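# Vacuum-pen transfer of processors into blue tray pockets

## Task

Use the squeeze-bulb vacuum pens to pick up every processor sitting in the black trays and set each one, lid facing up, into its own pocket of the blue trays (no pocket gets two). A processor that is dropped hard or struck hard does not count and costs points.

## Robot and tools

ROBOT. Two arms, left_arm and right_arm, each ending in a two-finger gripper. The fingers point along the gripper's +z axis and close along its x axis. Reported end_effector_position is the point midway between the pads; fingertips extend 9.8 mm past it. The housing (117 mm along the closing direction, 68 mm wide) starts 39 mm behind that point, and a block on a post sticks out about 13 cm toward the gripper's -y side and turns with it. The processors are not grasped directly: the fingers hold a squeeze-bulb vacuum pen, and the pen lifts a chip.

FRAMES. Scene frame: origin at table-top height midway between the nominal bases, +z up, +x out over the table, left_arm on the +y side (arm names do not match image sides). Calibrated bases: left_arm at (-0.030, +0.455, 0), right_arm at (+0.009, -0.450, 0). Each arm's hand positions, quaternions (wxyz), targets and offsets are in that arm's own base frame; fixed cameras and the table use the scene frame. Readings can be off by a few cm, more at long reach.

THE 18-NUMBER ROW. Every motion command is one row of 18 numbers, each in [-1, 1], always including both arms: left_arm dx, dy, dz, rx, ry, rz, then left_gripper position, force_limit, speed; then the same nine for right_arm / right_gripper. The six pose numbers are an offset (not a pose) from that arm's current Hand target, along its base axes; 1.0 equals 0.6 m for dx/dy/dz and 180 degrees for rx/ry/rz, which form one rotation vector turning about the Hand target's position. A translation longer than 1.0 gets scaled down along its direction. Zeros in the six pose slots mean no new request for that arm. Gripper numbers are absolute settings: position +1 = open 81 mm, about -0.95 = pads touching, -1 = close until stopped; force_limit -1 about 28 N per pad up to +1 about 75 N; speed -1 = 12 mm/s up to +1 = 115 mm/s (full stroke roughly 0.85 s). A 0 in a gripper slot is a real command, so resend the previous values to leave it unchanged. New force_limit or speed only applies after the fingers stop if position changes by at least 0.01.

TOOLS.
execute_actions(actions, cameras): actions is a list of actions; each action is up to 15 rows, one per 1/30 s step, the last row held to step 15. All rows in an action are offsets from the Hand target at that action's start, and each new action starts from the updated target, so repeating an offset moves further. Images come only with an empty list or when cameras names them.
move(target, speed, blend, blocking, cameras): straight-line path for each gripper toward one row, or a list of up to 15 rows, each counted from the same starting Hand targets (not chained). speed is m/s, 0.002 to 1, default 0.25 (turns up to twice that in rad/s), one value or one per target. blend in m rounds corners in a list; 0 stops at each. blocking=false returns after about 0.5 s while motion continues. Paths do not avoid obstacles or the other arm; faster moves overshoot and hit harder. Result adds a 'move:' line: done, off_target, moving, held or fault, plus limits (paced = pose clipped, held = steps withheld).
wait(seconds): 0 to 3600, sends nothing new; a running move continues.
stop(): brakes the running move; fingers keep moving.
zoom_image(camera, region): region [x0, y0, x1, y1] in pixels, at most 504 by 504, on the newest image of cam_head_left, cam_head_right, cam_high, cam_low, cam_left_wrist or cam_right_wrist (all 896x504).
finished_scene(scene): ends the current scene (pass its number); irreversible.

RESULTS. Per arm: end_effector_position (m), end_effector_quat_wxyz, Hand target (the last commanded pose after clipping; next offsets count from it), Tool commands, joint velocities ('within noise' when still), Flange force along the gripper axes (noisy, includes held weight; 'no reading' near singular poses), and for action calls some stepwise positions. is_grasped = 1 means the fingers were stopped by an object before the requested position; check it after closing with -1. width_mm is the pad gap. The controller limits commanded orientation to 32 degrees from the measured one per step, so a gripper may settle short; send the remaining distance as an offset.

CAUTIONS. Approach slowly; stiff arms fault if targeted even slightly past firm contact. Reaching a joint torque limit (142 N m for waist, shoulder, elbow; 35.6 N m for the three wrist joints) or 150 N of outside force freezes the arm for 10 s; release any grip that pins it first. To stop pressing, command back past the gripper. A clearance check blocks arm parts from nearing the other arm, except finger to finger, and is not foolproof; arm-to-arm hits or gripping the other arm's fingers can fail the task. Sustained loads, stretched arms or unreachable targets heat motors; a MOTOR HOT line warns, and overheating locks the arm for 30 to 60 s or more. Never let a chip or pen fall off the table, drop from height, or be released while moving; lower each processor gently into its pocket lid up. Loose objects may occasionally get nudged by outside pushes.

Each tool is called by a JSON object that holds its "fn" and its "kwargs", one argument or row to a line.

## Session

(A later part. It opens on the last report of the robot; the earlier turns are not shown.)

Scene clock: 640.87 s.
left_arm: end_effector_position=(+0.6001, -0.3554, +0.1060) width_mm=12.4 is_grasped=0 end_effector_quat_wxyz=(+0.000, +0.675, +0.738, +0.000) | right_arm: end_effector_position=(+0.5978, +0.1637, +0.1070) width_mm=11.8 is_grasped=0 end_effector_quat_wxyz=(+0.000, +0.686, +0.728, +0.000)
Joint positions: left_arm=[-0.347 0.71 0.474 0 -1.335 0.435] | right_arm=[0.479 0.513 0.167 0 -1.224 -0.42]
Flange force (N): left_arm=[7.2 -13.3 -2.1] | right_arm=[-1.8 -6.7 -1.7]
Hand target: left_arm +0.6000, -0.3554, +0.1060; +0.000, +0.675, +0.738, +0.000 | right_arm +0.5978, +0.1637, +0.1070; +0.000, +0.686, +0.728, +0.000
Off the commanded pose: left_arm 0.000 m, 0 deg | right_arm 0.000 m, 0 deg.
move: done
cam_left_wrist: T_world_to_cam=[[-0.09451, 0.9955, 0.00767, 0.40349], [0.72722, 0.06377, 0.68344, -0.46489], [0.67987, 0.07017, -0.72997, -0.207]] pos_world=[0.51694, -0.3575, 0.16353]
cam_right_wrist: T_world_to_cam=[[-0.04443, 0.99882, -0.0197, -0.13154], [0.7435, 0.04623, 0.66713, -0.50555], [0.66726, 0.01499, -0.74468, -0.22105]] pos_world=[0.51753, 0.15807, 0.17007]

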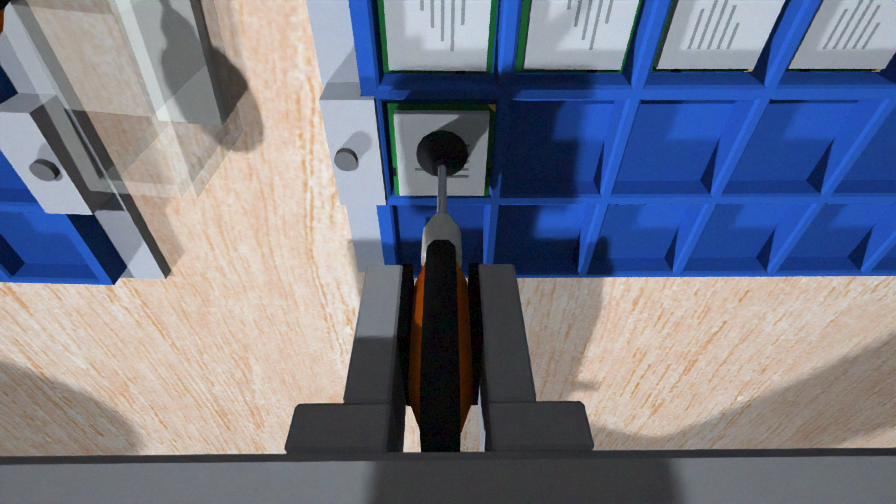

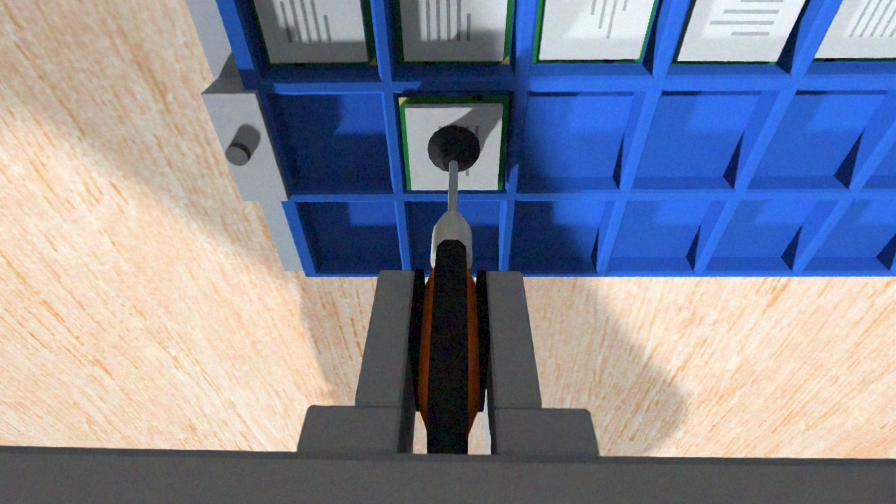

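{"fn": "move", "kwargs": {
  "target": [
    [0.0003,-0.0008,0,0,0,0,-0.654,-0.5,-0.8,-0.0002,-0.0003,0,0,0,0,-0.668,-0.5,-0.8],
    [0.0003,-0.0008,-0.0157,0,0,0,-0.654,-0.5,-0.8,-0.0002,-0.0003,-0.0172,0,0,0,-0.668,-0.5,-0.8],
    [0.0003,-0.0008,-0.0157,0,0,0,-0.87,-0.5,-0.8,-0.0002,-0.0003,-0.0172,0,0,0,-0.87,-0.5,-0.8],
    [0.0003,-0.0008,0.0200,0,0,0,-0.87,-0.5,-0.8,-0.0002,-0.0003,0.0183,0,0,0,-0.87,-0.5,-0.8],
    [-0.3368,0.1192,0.0200,0,0,0.0025,-0.87,-0.5,-0.8,-0.3338,0.1275,0.0183,0,0,0,-0.87,-0.5,-0.8],
    [-0.3368,0.1192,-0.0092,0,0,0.0025,-0.87,-0.5,-0.8,-0.3338,0.1275,-0.0107,0,0,0,-0.87,-0.5,-0.8]
  ],
  "speed": [0.02,0.025,0.02,0.05,0.18,0.04],
  "blend": [0,0,0,0.004,0.004,0],
  "cameras": ["cam_left_wrist","cam_right_wrist"]
}}

{"fn": "zoom_image", "kwargs": {
  "camera": "cam_left_wrist",
  "region": [340, 40, 540, 240]
}}

{"fn": "zoom_image", "kwargs": {
  "camera": "cam_right_wrist",
  "region": [340, 40, 540, 240]
}}

Scene clock: 654.93 s.
left_arm: end_effector_position=(+0.3980, -0.2839, +0.1005) width_mm=9.4 is_grasped=1 end_effector_quat_wxyz=(+0.000, +0.672, +0.740, +0.000) | right_arm: end_effector_position=(+0.3975, +0.2402, +0.1006) width_mm=9.5 is_grasped=1 end_effector_quat_wxyz=(+0.000, +0.686, +0.728, +0.000)
Joint positions: left_arm=[-0.35 0.217 -0.255 0 -1.1 0.446] | right_arm=[0.828 0.159 -0.324 0.001 -1.087 -0.769]
Flange force (N): left_arm=[2.2 -7.6 -3.3] | right_arm=[-1.6 -2.9 -1.2]
Hand target: left_arm +0.3980, -0.2839, +0.1005; +0.000, +0.672, +0.740, +0.000 | right_arm +0.3975, +0.2402, +0.1006; +0.000, +0.686, +0.728, +0.000
Off the commanded pose: left_arm 0.000 m, 0 deg | right_arm 0.000 m, 0 deg.
move: done
cam_left_wrist: T_world_to_cam=[[-0.10229, 0.99473, 0.00762, 0.3162], [0.72678, 0.0695, 0.68334, -0.31693], [0.67921, 0.07544, -0.73006, -0.07689]] pos_world=[0.3149, -0.2867, 0.15803]
cam_right_wrist: T_world_to_cam=[[-0.04443, 0.99882, -0.01984, -0.21694], [0.7435, 0.04633, 0.66713, -0.35592], [0.66726, 0.01489, -0.74468, -0.09329]] pos_world=[0.31723, 0.23457, 0.16367]

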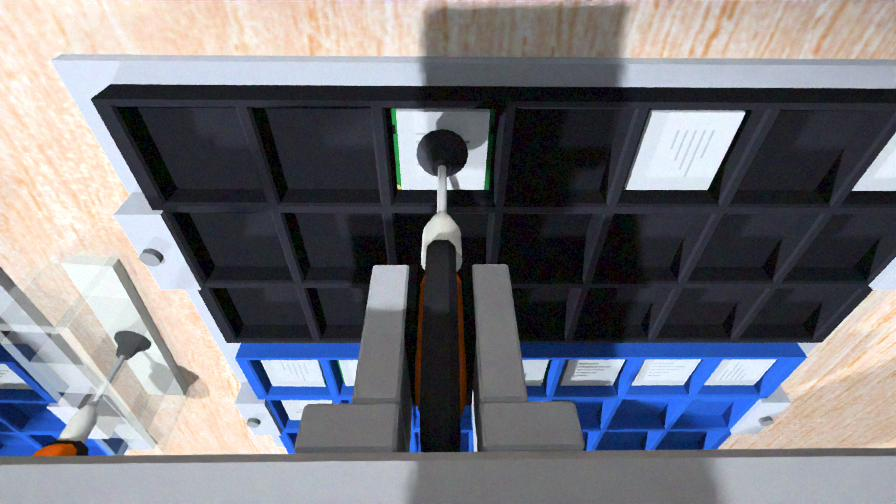

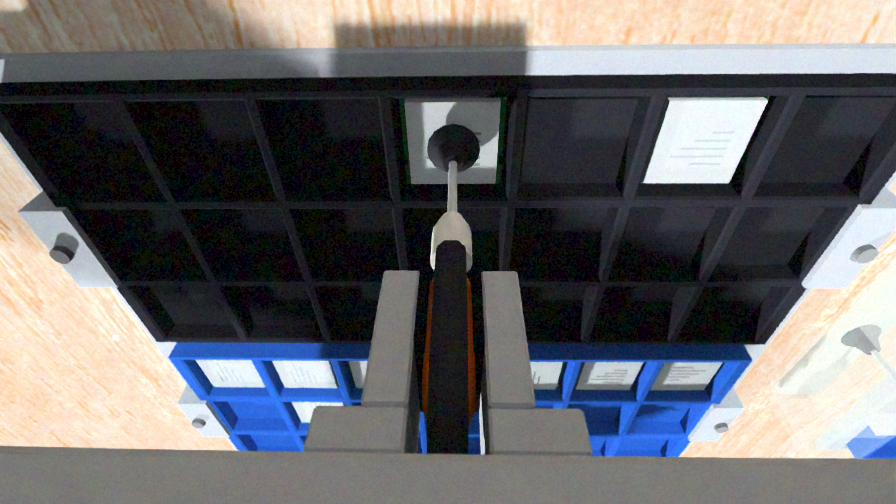

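Scaled by 2.520 from the camera's image (finer frame: 1280x720).

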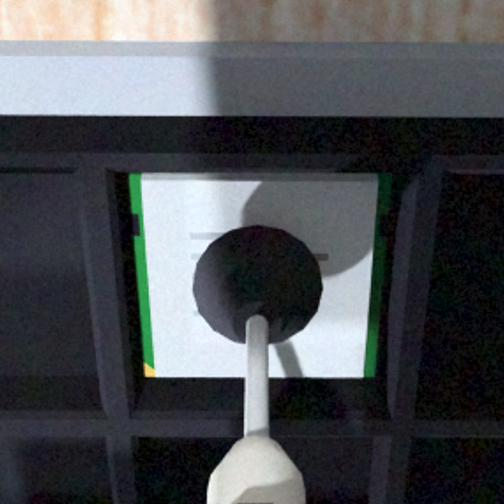

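Scaled by 2.520 from the camera's image (finer frame: 1280x720).

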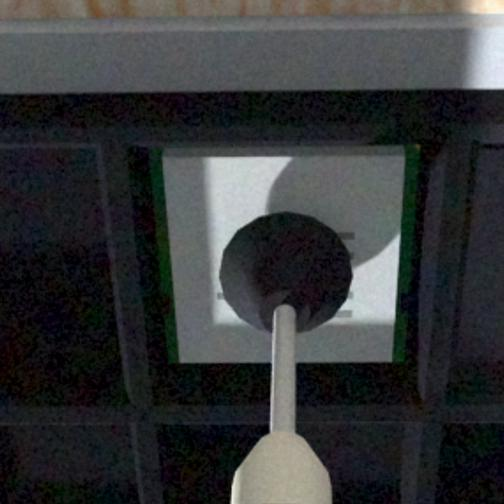

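{"fn": "move", "kwargs": {
  "target": [
    [0.0017,0.0005,0,0,0,0,-0.87,-0.5,-0.8,0,-0.0002,0,0,0,0,-0.87,-0.5,-0.8],
    [0.0017,0.0005,-0.0068,0,0,0,-0.87,-0.5,-0.8,0,-0.0002,-0.0068,0,0,0,-0.87,-0.5,-0.8],
    [0.0017,0.0005,-0.0068,0,0,0,-0.654,-0.5,-0.8,0,-0.0002,-0.0068,0,0,0,-0.668,-0.5,-0.8],
    [0.0017,0.0005,0.0292,0,0,0,-0.654,-0.5,-0.8,0,-0.0002,0.0292,0,0,0,-0.668,-0.5,-0.8],
    [0.3227,0.0293,0.0292,0,0,-0.0025,-0.654,-0.5,-0.8,0.3227,0.0218,0.0292,0,0,0,-0.668,-0.5,-0.8],
    [0.3227,0.0293,0.0092,0,0,-0.0025,-0.654,-0.5,-0.8,0.3227,0.0218,0.0107,0,0,0,-0.668,-0.5,-0.8]
  ],
  "speed": [0.02,0.015,0.02,0.05,0.15,0.04],
  "blend": [0,0,0,0.003,0.004,0],
  "cameras": ["cam_left_wrist","cam_right_wrist"]
}}

{"fn": "zoom_image", "kwargs": {
  "camera": "cam_left_wrist",
  "region": [340, 40, 540, 240]
}}

{"fn": "zoom_image", "kwargs": {
  "camera": "cam_right_wrist",
  "region": [340, 40, 540, 240]
}}

Scene clock: 669.70 s.
left_arm: end_effector_position=(+0.5916, -0.2663, +0.1060) width_mm=12.4 is_grasped=0 end_effector_quat_wxyz=(+0.000, +0.675, +0.738, +0.000) | right_arm: end_effector_position=(+0.5911, +0.2533, +0.1070) width_mm=11.8 is_grasped=0 end_effector_quat_wxyz=(+0.000, +0.686, +0.728, +0.000)
Joint positions: left_arm=[-0.221 0.584 0.274 0 -1.261 0.309] | right_arm=[0.609 0.569 0.252 0.001 -1.254 -0.55]
Flange force (N): left_arm=[3.9 -10.5 -2.9] | right_arm=[-3.1 -7.8 -1.1]
Hand target: left_arm +0.5916, -0.2663, +0.1060; +0.000, +0.675, +0.738, +0.000 | right_arm +0.5911, +0.2533, +0.1070; +0.000, +0.686, +0.728, +0.000
Off the commanded pose: left_arm 0.000 m, 0 deg | right_arm 0.000 m, 0 deg.
move: done
cam_left_wrist: T_world_to_cam=[[-0.09451, 0.9955, 0.00767, 0.31399], [0.72722, 0.06377, 0.68344, -0.46439], [0.67987, 0.07017, -0.72997, -0.20747]] pos_world=[0.50843, -0.2684, 0.16353]
cam_right_wrist: T_world_to_cam=[[-0.04443, 0.99882, -0.0197, -0.22123], [0.7435, 0.04623, 0.66713, -0.50471], [0.66726, 0.01499, -0.74468, -0.21792]] pos_world=[0.51083, 0.24757, 0.17007]

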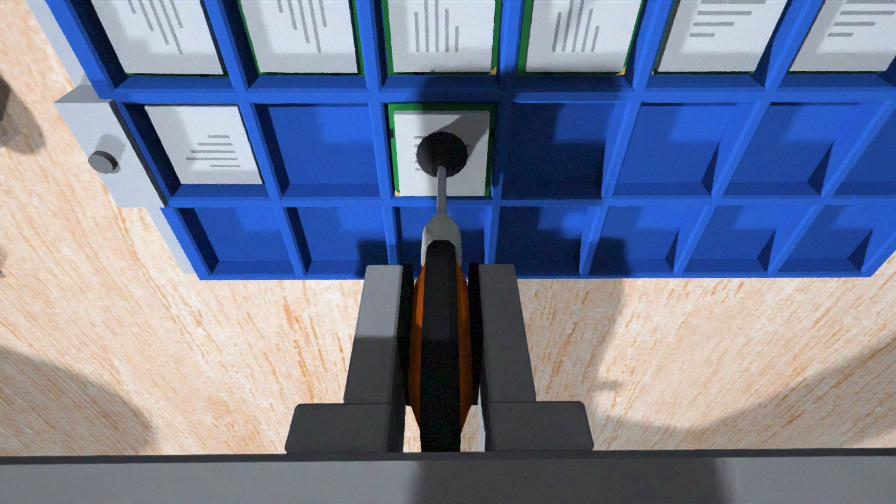

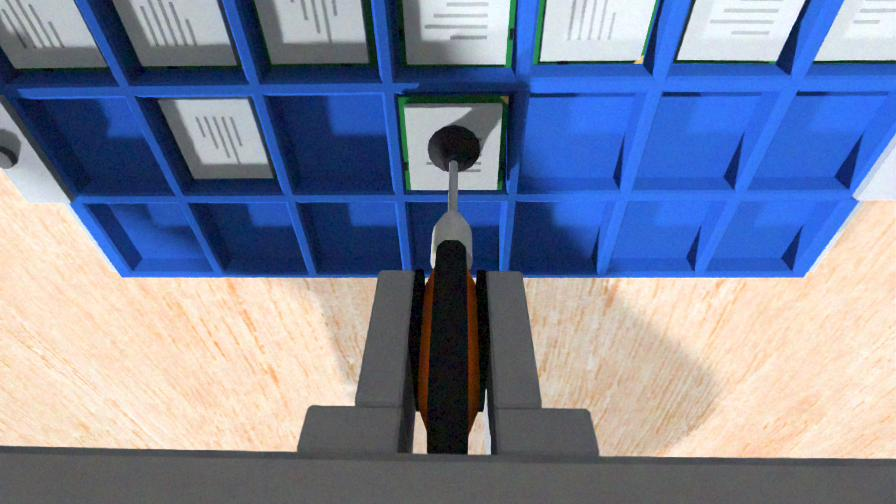

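Scaled by 2.520 from the camera's image (finer frame: 1280x720).

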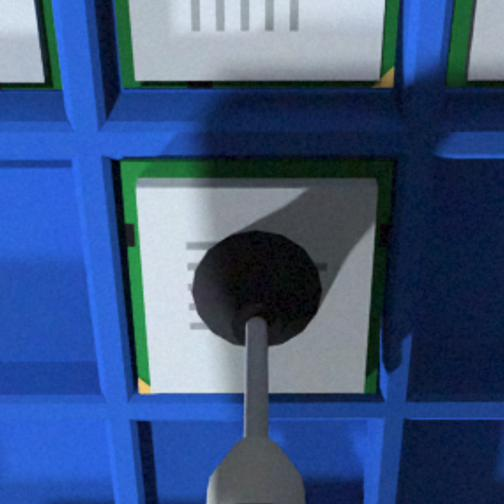

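Scaled by 2.520 from the camera's image (finer frame: 1280x720).

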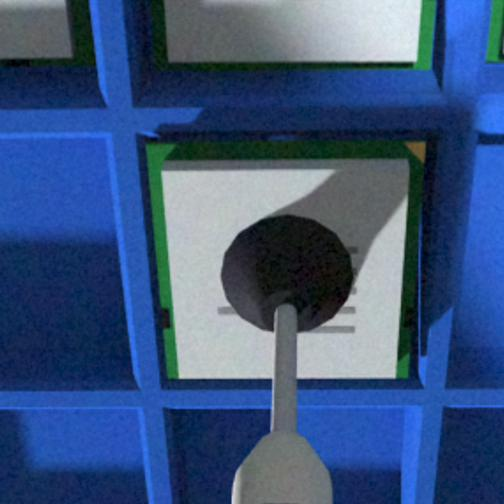

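{"fn": "move", "kwargs": {
  "target": [
    [0.0002,-0.0007,0,0,0,0,-0.654,-0.5,-0.8,0,0,0,0,0,0,-0.668,-0.5,-0.8],
    [0.0002,-0.0007,-0.0157,0,0,0,-0.654,-0.5,-0.8,0,0,-0.0172,0,0,0,-0.668,-0.5,-0.8],
    [0.0002,-0.0007,-0.0157,0,0,0,-0.87,-0.5,-0.8,0,0,-0.0172,0,0,0,-0.87,-0.5,-0.8],
    [0.0002,-0.0007,0.0200,0,0,0,-0.87,-0.5,-0.8,0,0,0.0183,0,0,0,-0.87,-0.5,-0.8],
    [-0.3353,0.1205,0.0200,0,0,0.0025,-0.87,-0.5,-0.8,-0.3337,0.1277,0.0183,0,0,0,-0.87,-0.5,-0.8],
    [-0.3353,0.1205,-0.0092,0,0,0.0025,-0.87,-0.5,-0.8,-0.3337,0.1277,-0.0107,0,0,0,-0.87,-0.5,-0.8]
  ],
  "speed": [0.02,0.025,0.02,0.05,0.18,0.04],
  "blend": [0,0,0,0.004,0.004,0],
  "cameras": ["cam_left_wrist","cam_right_wrist"]
}}

{"fn": "zoom_image", "kwargs": {
  "camera": "cam_left_wrist",
  "region": [340, 40, 540, 240]
}}

{"fn": "zoom_image", "kwargs": {
  "camera": "cam_right_wrist",
  "region": [340, 40, 540, 240]
}}

Scene clock: 685.90 s.
left_arm: end_effector_position=(+0.3904, -0.1940, +0.1005) width_mm=9.4 is_grasped=1 end_effector_quat_wxyz=(+0.000, +0.672, +0.740, +0.000) | right_arm: end_effector_position=(+0.3909, +0.3299, +0.1006) width_mm=9.5 is_grasped=1 end_effector_quat_wxyz=(+0.000, +0.686, +0.728, +0.000)
Joint positions: left_arm=[-0.158 0.091 -0.401 0 -1.079 0.254] | right_arm=[0.958 0.269 -0.19 0.001 -1.112 -0.9]
Flange force (N): left_arm=[1.6 -7.4 -3.3] | right_arm=[-2.8 -3.0 -1.5]
Hand target: left_arm +0.3904, -0.1940, +0.1005; +0.000, +0.672, +0.740, +0.000 | right_arm +0.3909, +0.3299, +0.1006; +0.000, +0.686, +0.728, +0.000
Off the commanded pose: left_arm 0.000 m, 0 deg | right_arm 0.000 m, 0 deg.
move: done
cam_left_wrist: T_world_to_cam=[[-0.10229, 0.99473, 0.00762, 0.22599], [0.72678, 0.0695, 0.68334, -0.31765], [0.67921, 0.07544, -0.73006, -0.07851]] pos_world=[0.3073, -0.1968, 0.15803]
cam_right_wrist: T_world_to_cam=[[-0.04443, 0.99882, -0.01984, -0.30683], [0.7435, 0.04633, 0.66713, -0.35517], [0.66726, 0.01489, -0.74468, -0.09022]] pos_world=[0.31063, 0.32427, 0.16367]

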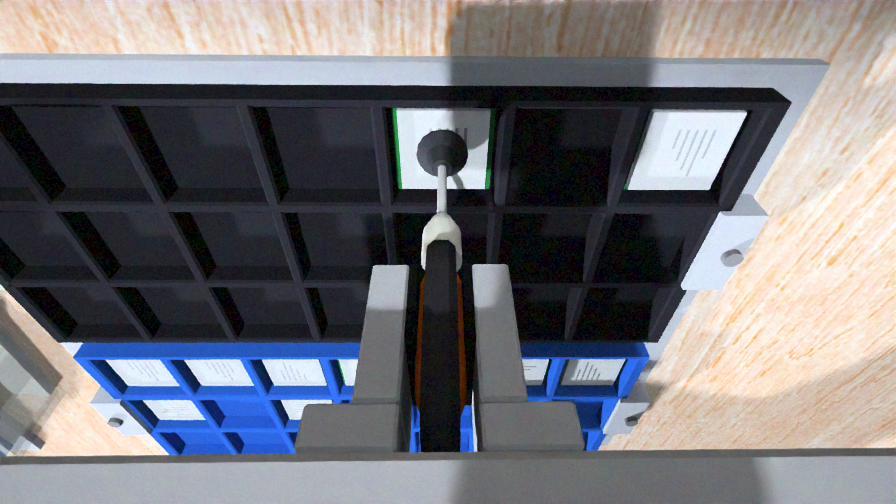

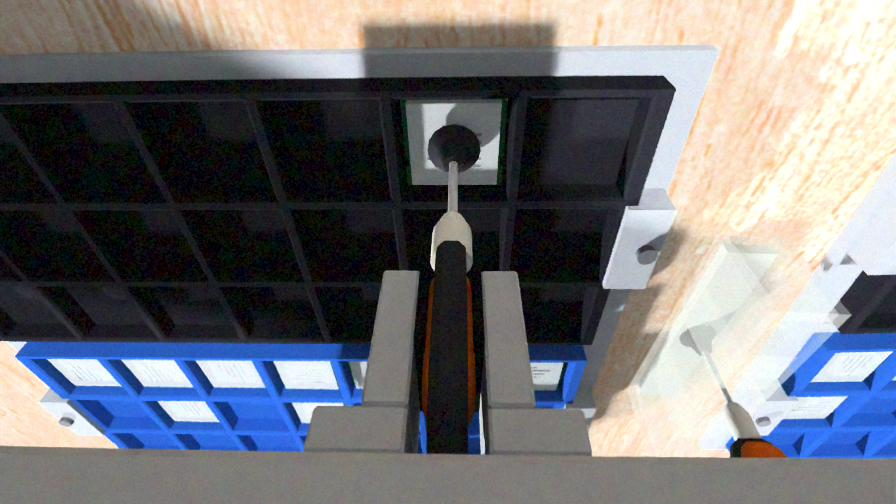

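Scaled by 2.520 from the camera's image (finer frame: 1280x720).

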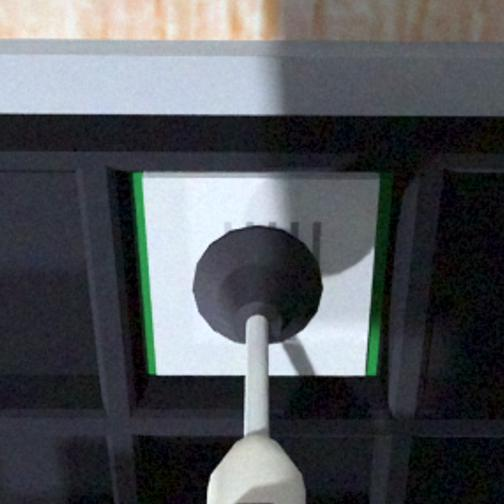

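Scaled by 2.520 from the camera's image (finer frame: 1280x720).

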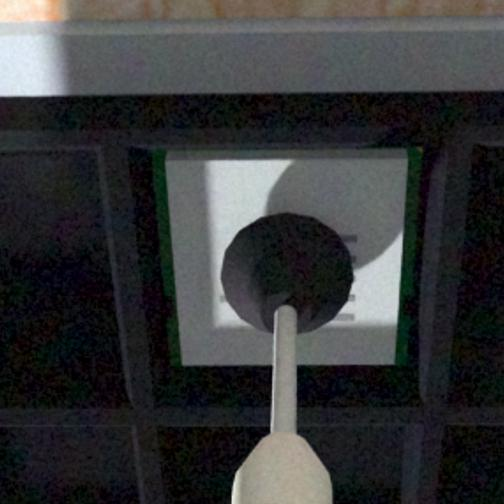

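{"fn": "move", "kwargs": {
  "target": [
    [0.0010,0.0010,0,0,0,0,-0.87,-0.5,-0.8,0.0008,0.0003,0,0,0,0,-0.87,-0.5,-0.8],
    [0.0010,0.0010,-0.0068,0,0,0,-0.87,-0.5,-0.8,0.0008,0.0003,-0.0068,0,0,0,-0.87,-0.5,-0.8],
    [0.0010,0.0010,-0.0068,0,0,0,-0.654,-0.5,-0.8,0.0008,0.0003,-0.0068,0,0,0,-0.668,-0.5,-0.8],
    [0.0010,0.0010,0.0292,0,0,0,-0.654,-0.5,-0.8,0.0008,0.0003,0.0292,0,0,0,-0.668,-0.5,-0.8],
    [0.3212,0.0282,0.0292,0,0,-0.0025,-0.654,-0.5,-0.8,0.3227,0.0220,0.0292,0,0,0,-0.668,-0.5,-0.8],
    [0.3212,0.0282,0.0092,0,0,-0.0025,-0.654,-0.5,-0.8,0.3227,0.0220,0.0107,0,0,0,-0.668,-0.5,-0.8]
  ],
  "speed": [0.02,0.015,0.02,0.05,0.15,0.04],
  "blend": [0,0,0,0.003,0.004,0],
  "cameras": ["cam_left_wrist","cam_right_wrist"]
}}

{"fn": "zoom_image", "kwargs": {
  "camera": "cam_left_wrist",
  "region": [340, 40, 540, 240]
}}

{"fn": "zoom_image", "kwargs": {
  "camera": "cam_right_wrist",
  "region": [340, 40, 540, 240]
}}

Scene clock: 702.67 s.
left_arm: end_effector_position=(+0.5831, -0.1770, +0.1060) width_mm=12.4 is_grasped=0 end_effector_quat_wxyz=(+0.000, +0.675, +0.738, +0.000) | right_arm: end_effector_position=(+0.5845, +0.3431, +0.1070) width_mm=11.8 is_grasped=0 end_effector_quat_wxyz=(+0.000, +0.686, +0.728, +0.000)
Joint positions: left_arm=[-0.08 0.49 0.131 0 -1.212 0.168] | right_arm=[0.724 0.656 0.39 0.001 -1.304 -0.666]
Flange force (N): left_arm=[1.9 -9.6 -4.3] | right_arm=[-4.4 -7.2 -1.2]
Hand target: left_arm +0.5831, -0.1771, +0.1060; +0.000, +0.675, +0.738, +0.000 | right_arm +0.5845, +0.3431, +0.1070; +0.000, +0.686, +0.728, +0.000
Off the commanded pose: left_arm 0.000 m, 0 deg | right_arm 0.000 m, 0 deg.
move: done
cam_left_wrist: T_world_to_cam=[[-0.09451, 0.9955, 0.00767, 0.22439], [0.72722, 0.06377, 0.68344, -0.46397], [0.67987, 0.07017, -0.72997, -0.20802]] pos_world=[0.50004, -0.1792, 0.16353]
cam_right_wrist: T_world_to_cam=[[-0.04443, 0.99882, -0.0197, -0.31132], [0.7435, 0.04623, 0.66713, -0.50396], [0.66726, 0.01499, -0.74468, -0.21487]] pos_world=[0.50423, 0.33747, 0.17007]

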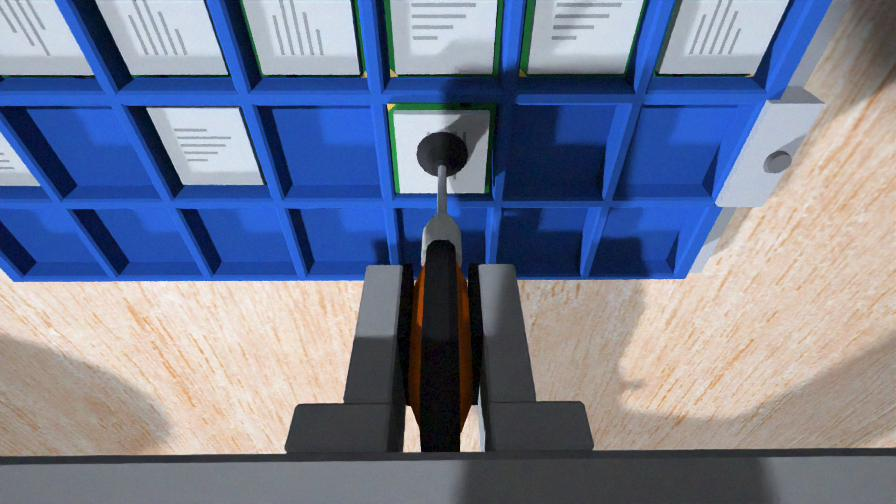

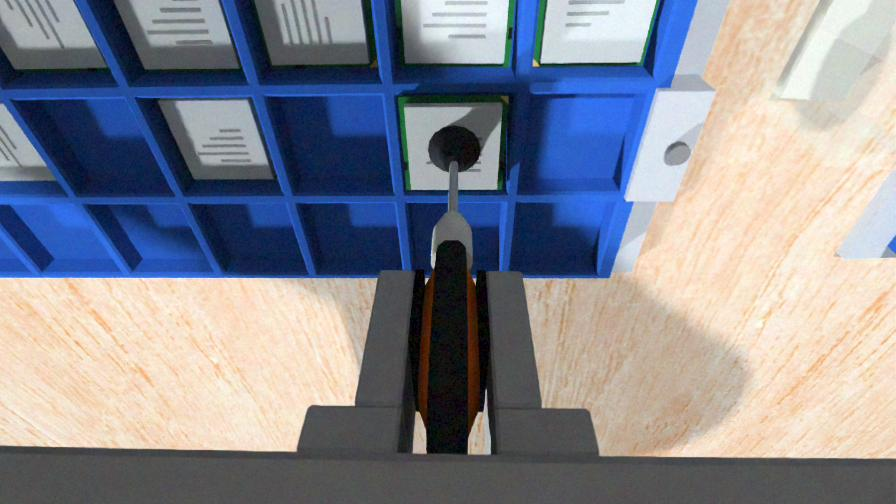

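Scaled by 2.520 from the camera's image (finer frame: 1280x720).

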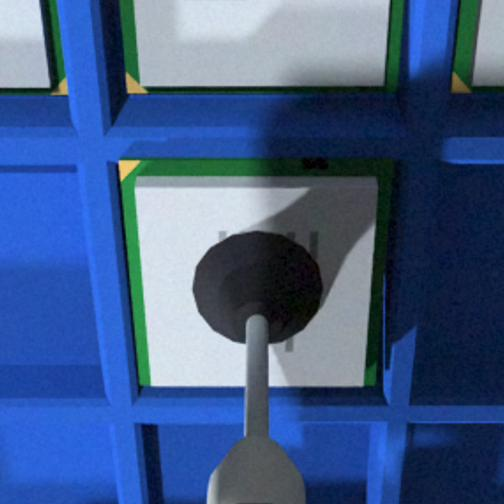

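Scaled by 2.520 from the camera's image (finer frame: 1280x720).

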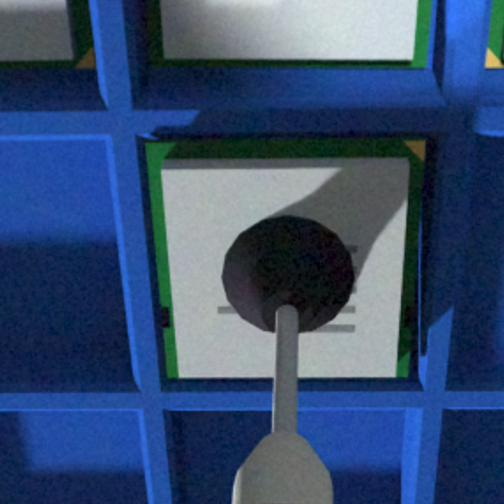

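{"fn": "move", "kwargs": {
  "target": [
    [0,0,0.009,0,0,0,-0.654,-0.5,-0.8,0.0008,0,0,0,0,0,-0.668,-0.5,-0.8],
    [0.0025,0.0008,0.009,0,0,0,-0.654,-0.5,-0.8,0.0008,0,0,0,0,0,-0.668,-0.5,-0.8],
    [0.0025,0.0008,0.0015,0,0,0,-0.654,-0.5,-0.8,0.0008,0,0,0,0,0,-0.668,-0.5,-0.8]
  ],
  "speed": 0.03,
  "cameras": ["cam_left_wrist"]
}}

{"fn": "zoom_image", "kwargs": {
  "camera": "cam_left_wrist",
  "region": [340, 40, 540, 240]
}}

Scene clock: 711.47 s.
left_arm: end_effector_position=(+0.5846, -0.1766, +0.1069) width_mm=12.4 is_grasped=0 end_effector_quat_wxyz=(+0.000, +0.675, +0.738, +0.000) | right_arm: end_effector_position=(+0.5850, +0.3431, +0.1070) width_mm=11.8 is_grasped=0 end_effector_quat_wxyz=(+0.000, +0.686, +0.728, +0.000)
Joint positions: left_arm=[-0.079 0.492 0.136 0 -1.215 0.167] | right_arm=[0.724 0.657 0.391 0.001 -1.304 -0.665]
Flange force (N): left_arm=[1.6 -9.1 -2.7] | right_arm=[-3.6 -7.9 -1.3]
Hand target: left_arm +0.5846, -0.1766, +0.1069; +0.000, +0.675, +0.738, +0.000 | right_arm +0.5850, +0.3431, +0.1070; +0.000, +0.686, +0.728, +0.000
Off the commanded pose: left_arm 0.000 m, 0 deg | right_arm 0.000 m, 0 deg.
move: done
cam_left_wrist: T_world_to_cam=[[-0.09444, 0.9955, 0.0076, 0.22401], [0.72727, 0.06377, 0.68339, -0.46572], [0.67983, 0.07007, -0.73002, -0.2084]] pos_world=[0.50154, -0.1787, 0.16443]

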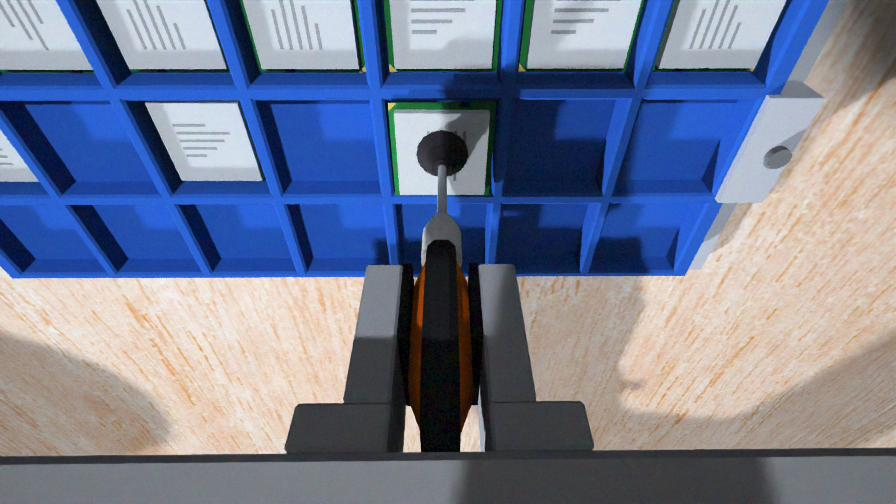

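Scaled by 2.520 from the camera's image (finer frame: 1280x720).

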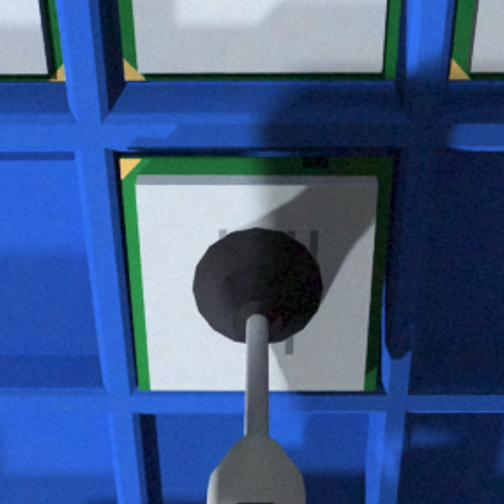

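{"fn": "move", "kwargs": {
  "target": [
    [-0.0005,0,-0.0172,0,0,0,-0.654,-0.5,-0.8,0,0,-0.0172,0,0,0,-0.668,-0.5,-0.8],
    [-0.0005,0,-0.0172,0,0,0,-0.87,-0.5,-0.8,0,0,-0.0172,0,0,0,-0.87,-0.5,-0.8],
    [-0.0005,0,0.0185,0,0,0,-0.87,-0.5,-0.8,0,0,0.0183,0,0,0,-0.87,-0.5,-0.8],
    [-0.3370,0.1213,0.0185,0,0,0.0025,-0.87,-0.5,-0.8,-0.20,0.18,0.155,0,0,0,-0.87,-0.5,-0.8],
    [-0.3370,0.1213,-0.0107,0,0,0.0025,-0.87,-0.5,-0.8,-0.2218,0.2187,0.155,0,0,0,-0.87,-0.5,-0.8]
  ],
  "speed": [0.025,0.02,0.05,0.16,0.05],
  "blend": [0,0,0.004,0.004,0],
  "cameras": ["cam_left_wrist","cam_right_wrist","cam_high"]
}}

{"fn": "zoom_image", "kwargs": {
  "camera": "cam_left_wrist",
  "region": [340, 40, 540, 240]
}}

Scene clock: 735.53 s.
left_arm: end_effector_position=(+0.3824, -0.1038, +0.1005) width_mm=9.4 is_grasped=1 end_effector_quat_wxyz=(+0.000, +0.672, +0.740, +0.000) | right_arm: end_effector_position=(+0.4519, +0.4743, +0.2000) width_mm=9.5 is_grasped=1 end_effector_quat_wxyz=(+0.000, +0.686, +0.728, +0.000)
Joint positions: left_arm=[0.069 -0.009 -0.505 0 -1.075 0.027] | right_arm=[1.01 0.55 0.445 0.001 -1.465 -0.951]
Flange force (N): left_arm=[-1.4 -5.7 -2.6] | right_arm=[-5.8 -6.2 0.2]
Hand target: left_arm +0.3824, -0.1038, +0.1005; +0.000, +0.672, +0.740, +0.000 | right_arm +0.4519, +0.4743, +0.2000; +0.000, +0.686, +0.728, +0.000
Off the commanded pose: left_arm 0.000 m, 0 deg | right_arm 0.000 m, 0 deg.
move: done
cam_left_wrist: T_world_to_cam=[[-0.10229, 0.99473, 0.00762, 0.13545], [0.72678, 0.0695, 0.68334, -0.31811], [0.67921, 0.07544, -0.73006, -0.07988]] pos_world=[0.2993, -0.1066, 0.15803]
cam_right_wrist: T_world_to_cam=[[-0.04443, 0.99882, -0.01984, -0.44637], [0.7435, 0.04633, 0.66713, -0.47359], [0.66726, 0.01489, -0.74468, -0.05912]] pos_world=[0.37173, 0.46867, 0.26307]
Images, in order (width x height): cam_high 896x504, cam_left_wrist 896x504, cam_right_wrist 896x504.

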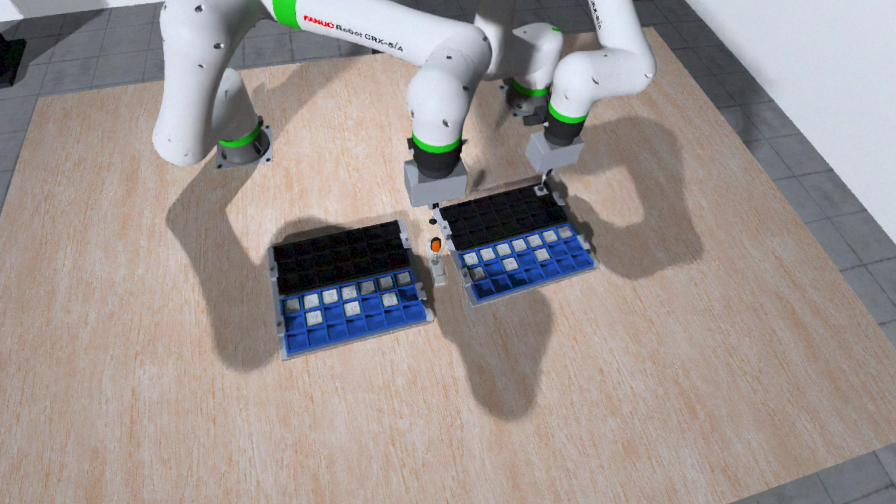

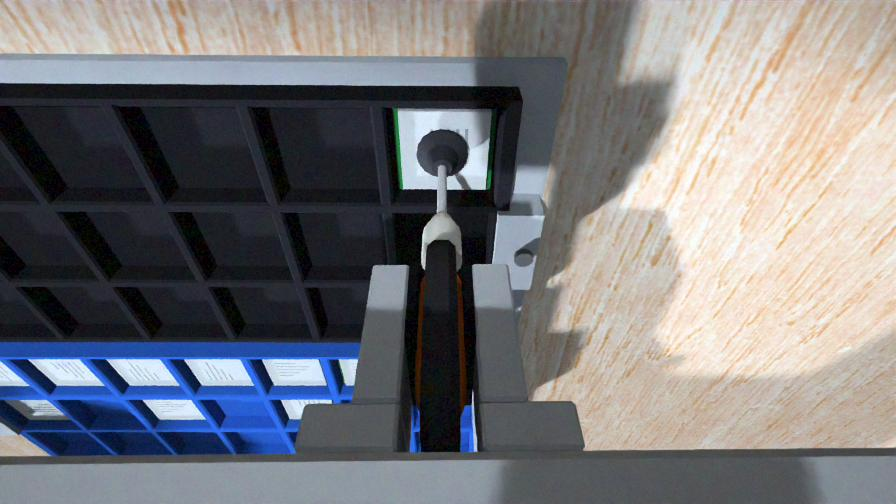

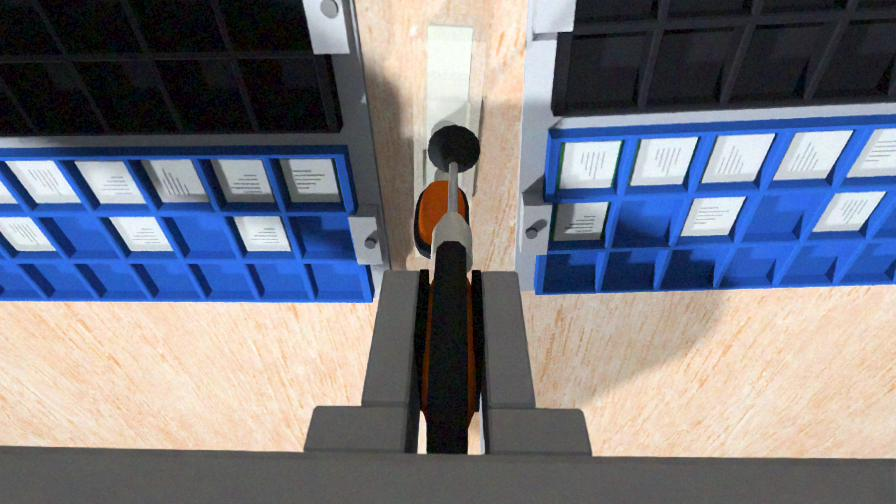

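Scaled by 2.520 from the camera's image (finer frame: 1280x720).

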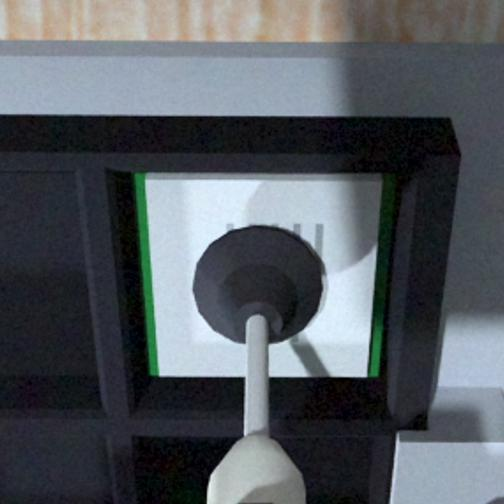

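{"fn": "move", "kwargs": {
  "target": [
    [0.0015,0.0015,0,0,0,0,-0.87,-0.5,-0.8,0,0,0,0,0,0,-0.87,-0.5,-0.8],
    [0.0015,0.0015,-0.0068,0,0,0,-0.87,-0.5,-0.8,0,0,0,0,0,0,-0.87,-0.5,-0.8],
    [0.0015,0.0015,-0.0068,0,0,0,-0.654,-0.5,-0.8,0,0,0,0,0,0,-0.87,-0.5,-0.8],
    [0.0015,0.0015,0.0292,0,0,0,-0.654,-0.5,-0.8,0,0,-0.05,0,0,0,-0.87,-0.5,-0.8],
    [0.3237,0.0295,0.0292,0,0,-0.0025,-0.654,-0.5,-0.8,0,0,-0.11,0,0,0,-0.87,-0.5,-0.8],
    [0.3237,0.0295,0.0107,0,0,-0.0025,-0.654,-0.5,-0.8,0,0,-0.125,0,0,0,-0.87,-0.5,-0.8]
  ],
  "speed": [0.02,0.015,0.02,0.06,0.15,0.04],
  "blend": [0,0,0,0.003,0.004,0],
  "cameras": ["cam_left_wrist","cam_right_wrist","cam_low","cam_high"]
}}

{"fn": "zoom_image", "kwargs": {
  "camera": "cam_left_wrist",
  "region": [340, 40, 540, 240]
}}

{"fn": "zoom_image", "kwargs": {
  "camera": "cam_right_wrist",
  "region": [340, 20, 560, 240]
}}

{"fn": "zoom_image", "kwargs": {
  "camera": "cam_low",
  "region": [480, 190, 620, 300]
}}

Scene clock: 754.37 s.
left_arm: end_effector_position=(+0.5766, -0.0861, +0.1069) width_mm=12.4 is_grasped=0 end_effector_quat_wxyz=(+0.000, +0.675, +0.738, +0.000) | right_arm: end_effector_position=(+0.4519, +0.4743, +0.1250) width_mm=9.5 is_grasped=1 end_effector_quat_wxyz=(+0.000, +0.686, +0.728, +0.000)
Joint positions: left_arm=[0.077 0.427 0.042 0 -1.186 0.012] | right_arm=[1.01 0.586 0.322 0.001 -1.307 -0.951]
Flange force (N): left_arm=[0.1 -8.9 -3.2] | right_arm=[-5.2 -5.5 -1.6]
Hand target: left_arm +0.5766, -0.0861, +0.1069; +0.000, +0.675, +0.738, +0.000 | right_arm +0.4519, +0.4743, +0.1250; +0.000, +0.686, +0.728, +0.000
Off the commanded pose: left_arm 0.000 m, 0 deg | right_arm 0.000 m, 0 deg.
move: done
cam_left_wrist: T_world_to_cam=[[-0.09444, 0.9955, 0.0076, 0.13316], [0.72727, 0.06377, 0.68339, -0.46568], [0.67983, 0.07007, -0.73002, -0.2093]] pos_world=[0.49354, -0.0882, 0.16443]
cam_right_wrist: T_world_to_cam=[[-0.04436, 0.99882, -0.01977, -0.44791], [0.74351, 0.04623, 0.66713, -0.42344], [0.66726, 0.01489, -0.74468, -0.1149]] pos_world=[0.37163, 0.46867, 0.18807]
Images, in order (width x height): cam_high 896x504, cam_low 896x504, cam_left_wrist 896x504, cam_right_wrist 896x504.

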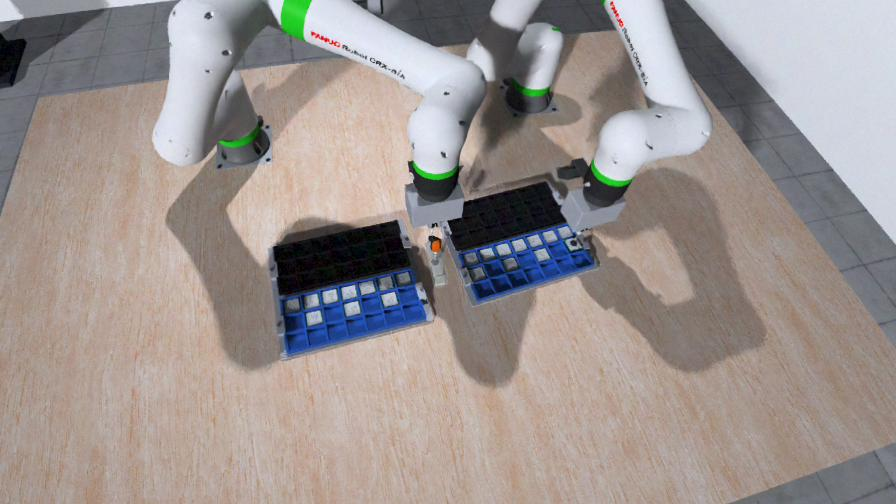

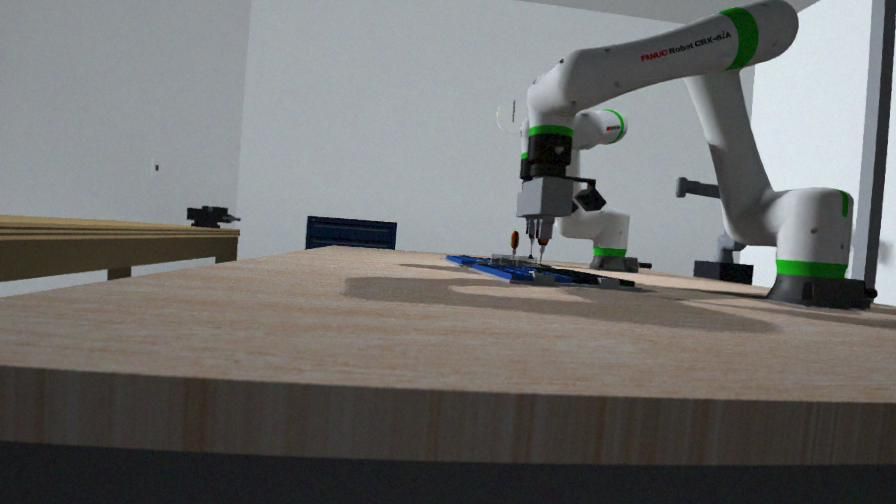

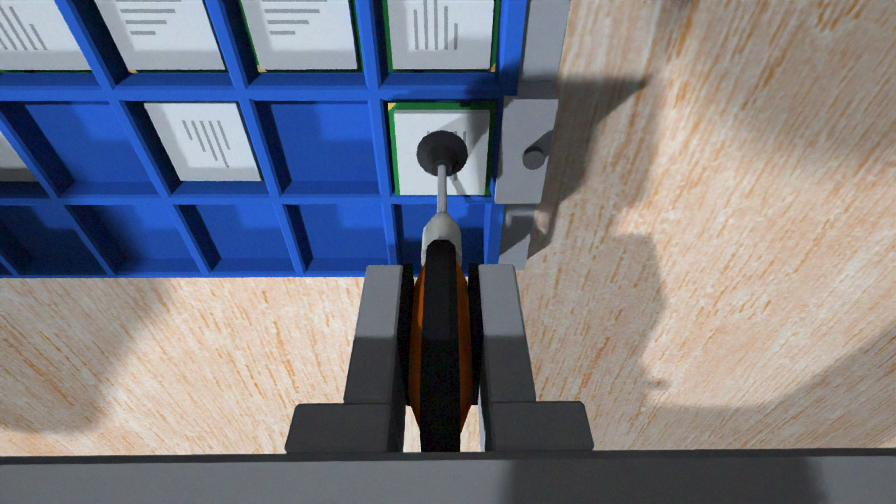

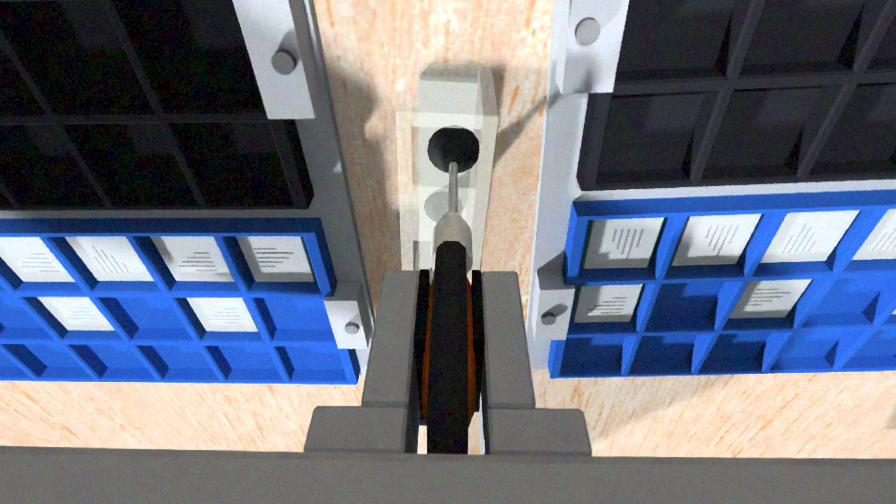

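Scaled by 2.520 from the camera's image (finer frame: 1280x720).

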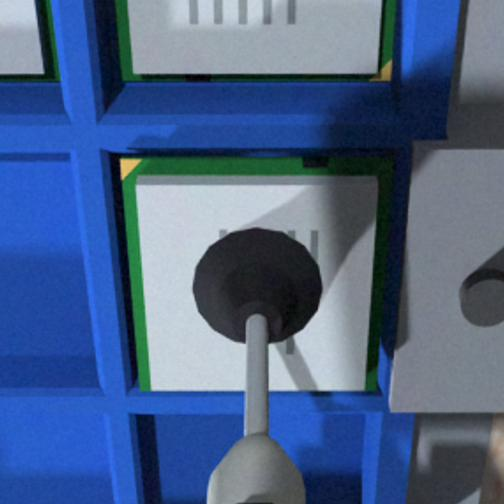

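Scaled by 2.291 from the camera's image (finer frame: 1280x720).

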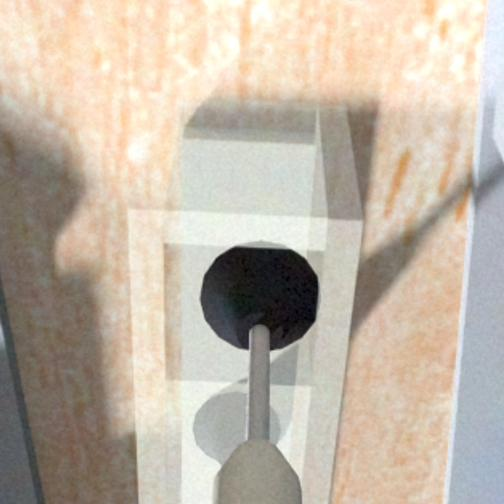

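Scaled by 3.600 from the camera's image (finer frame: 1280x720).

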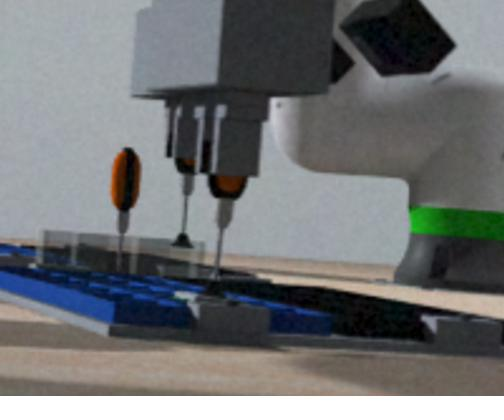

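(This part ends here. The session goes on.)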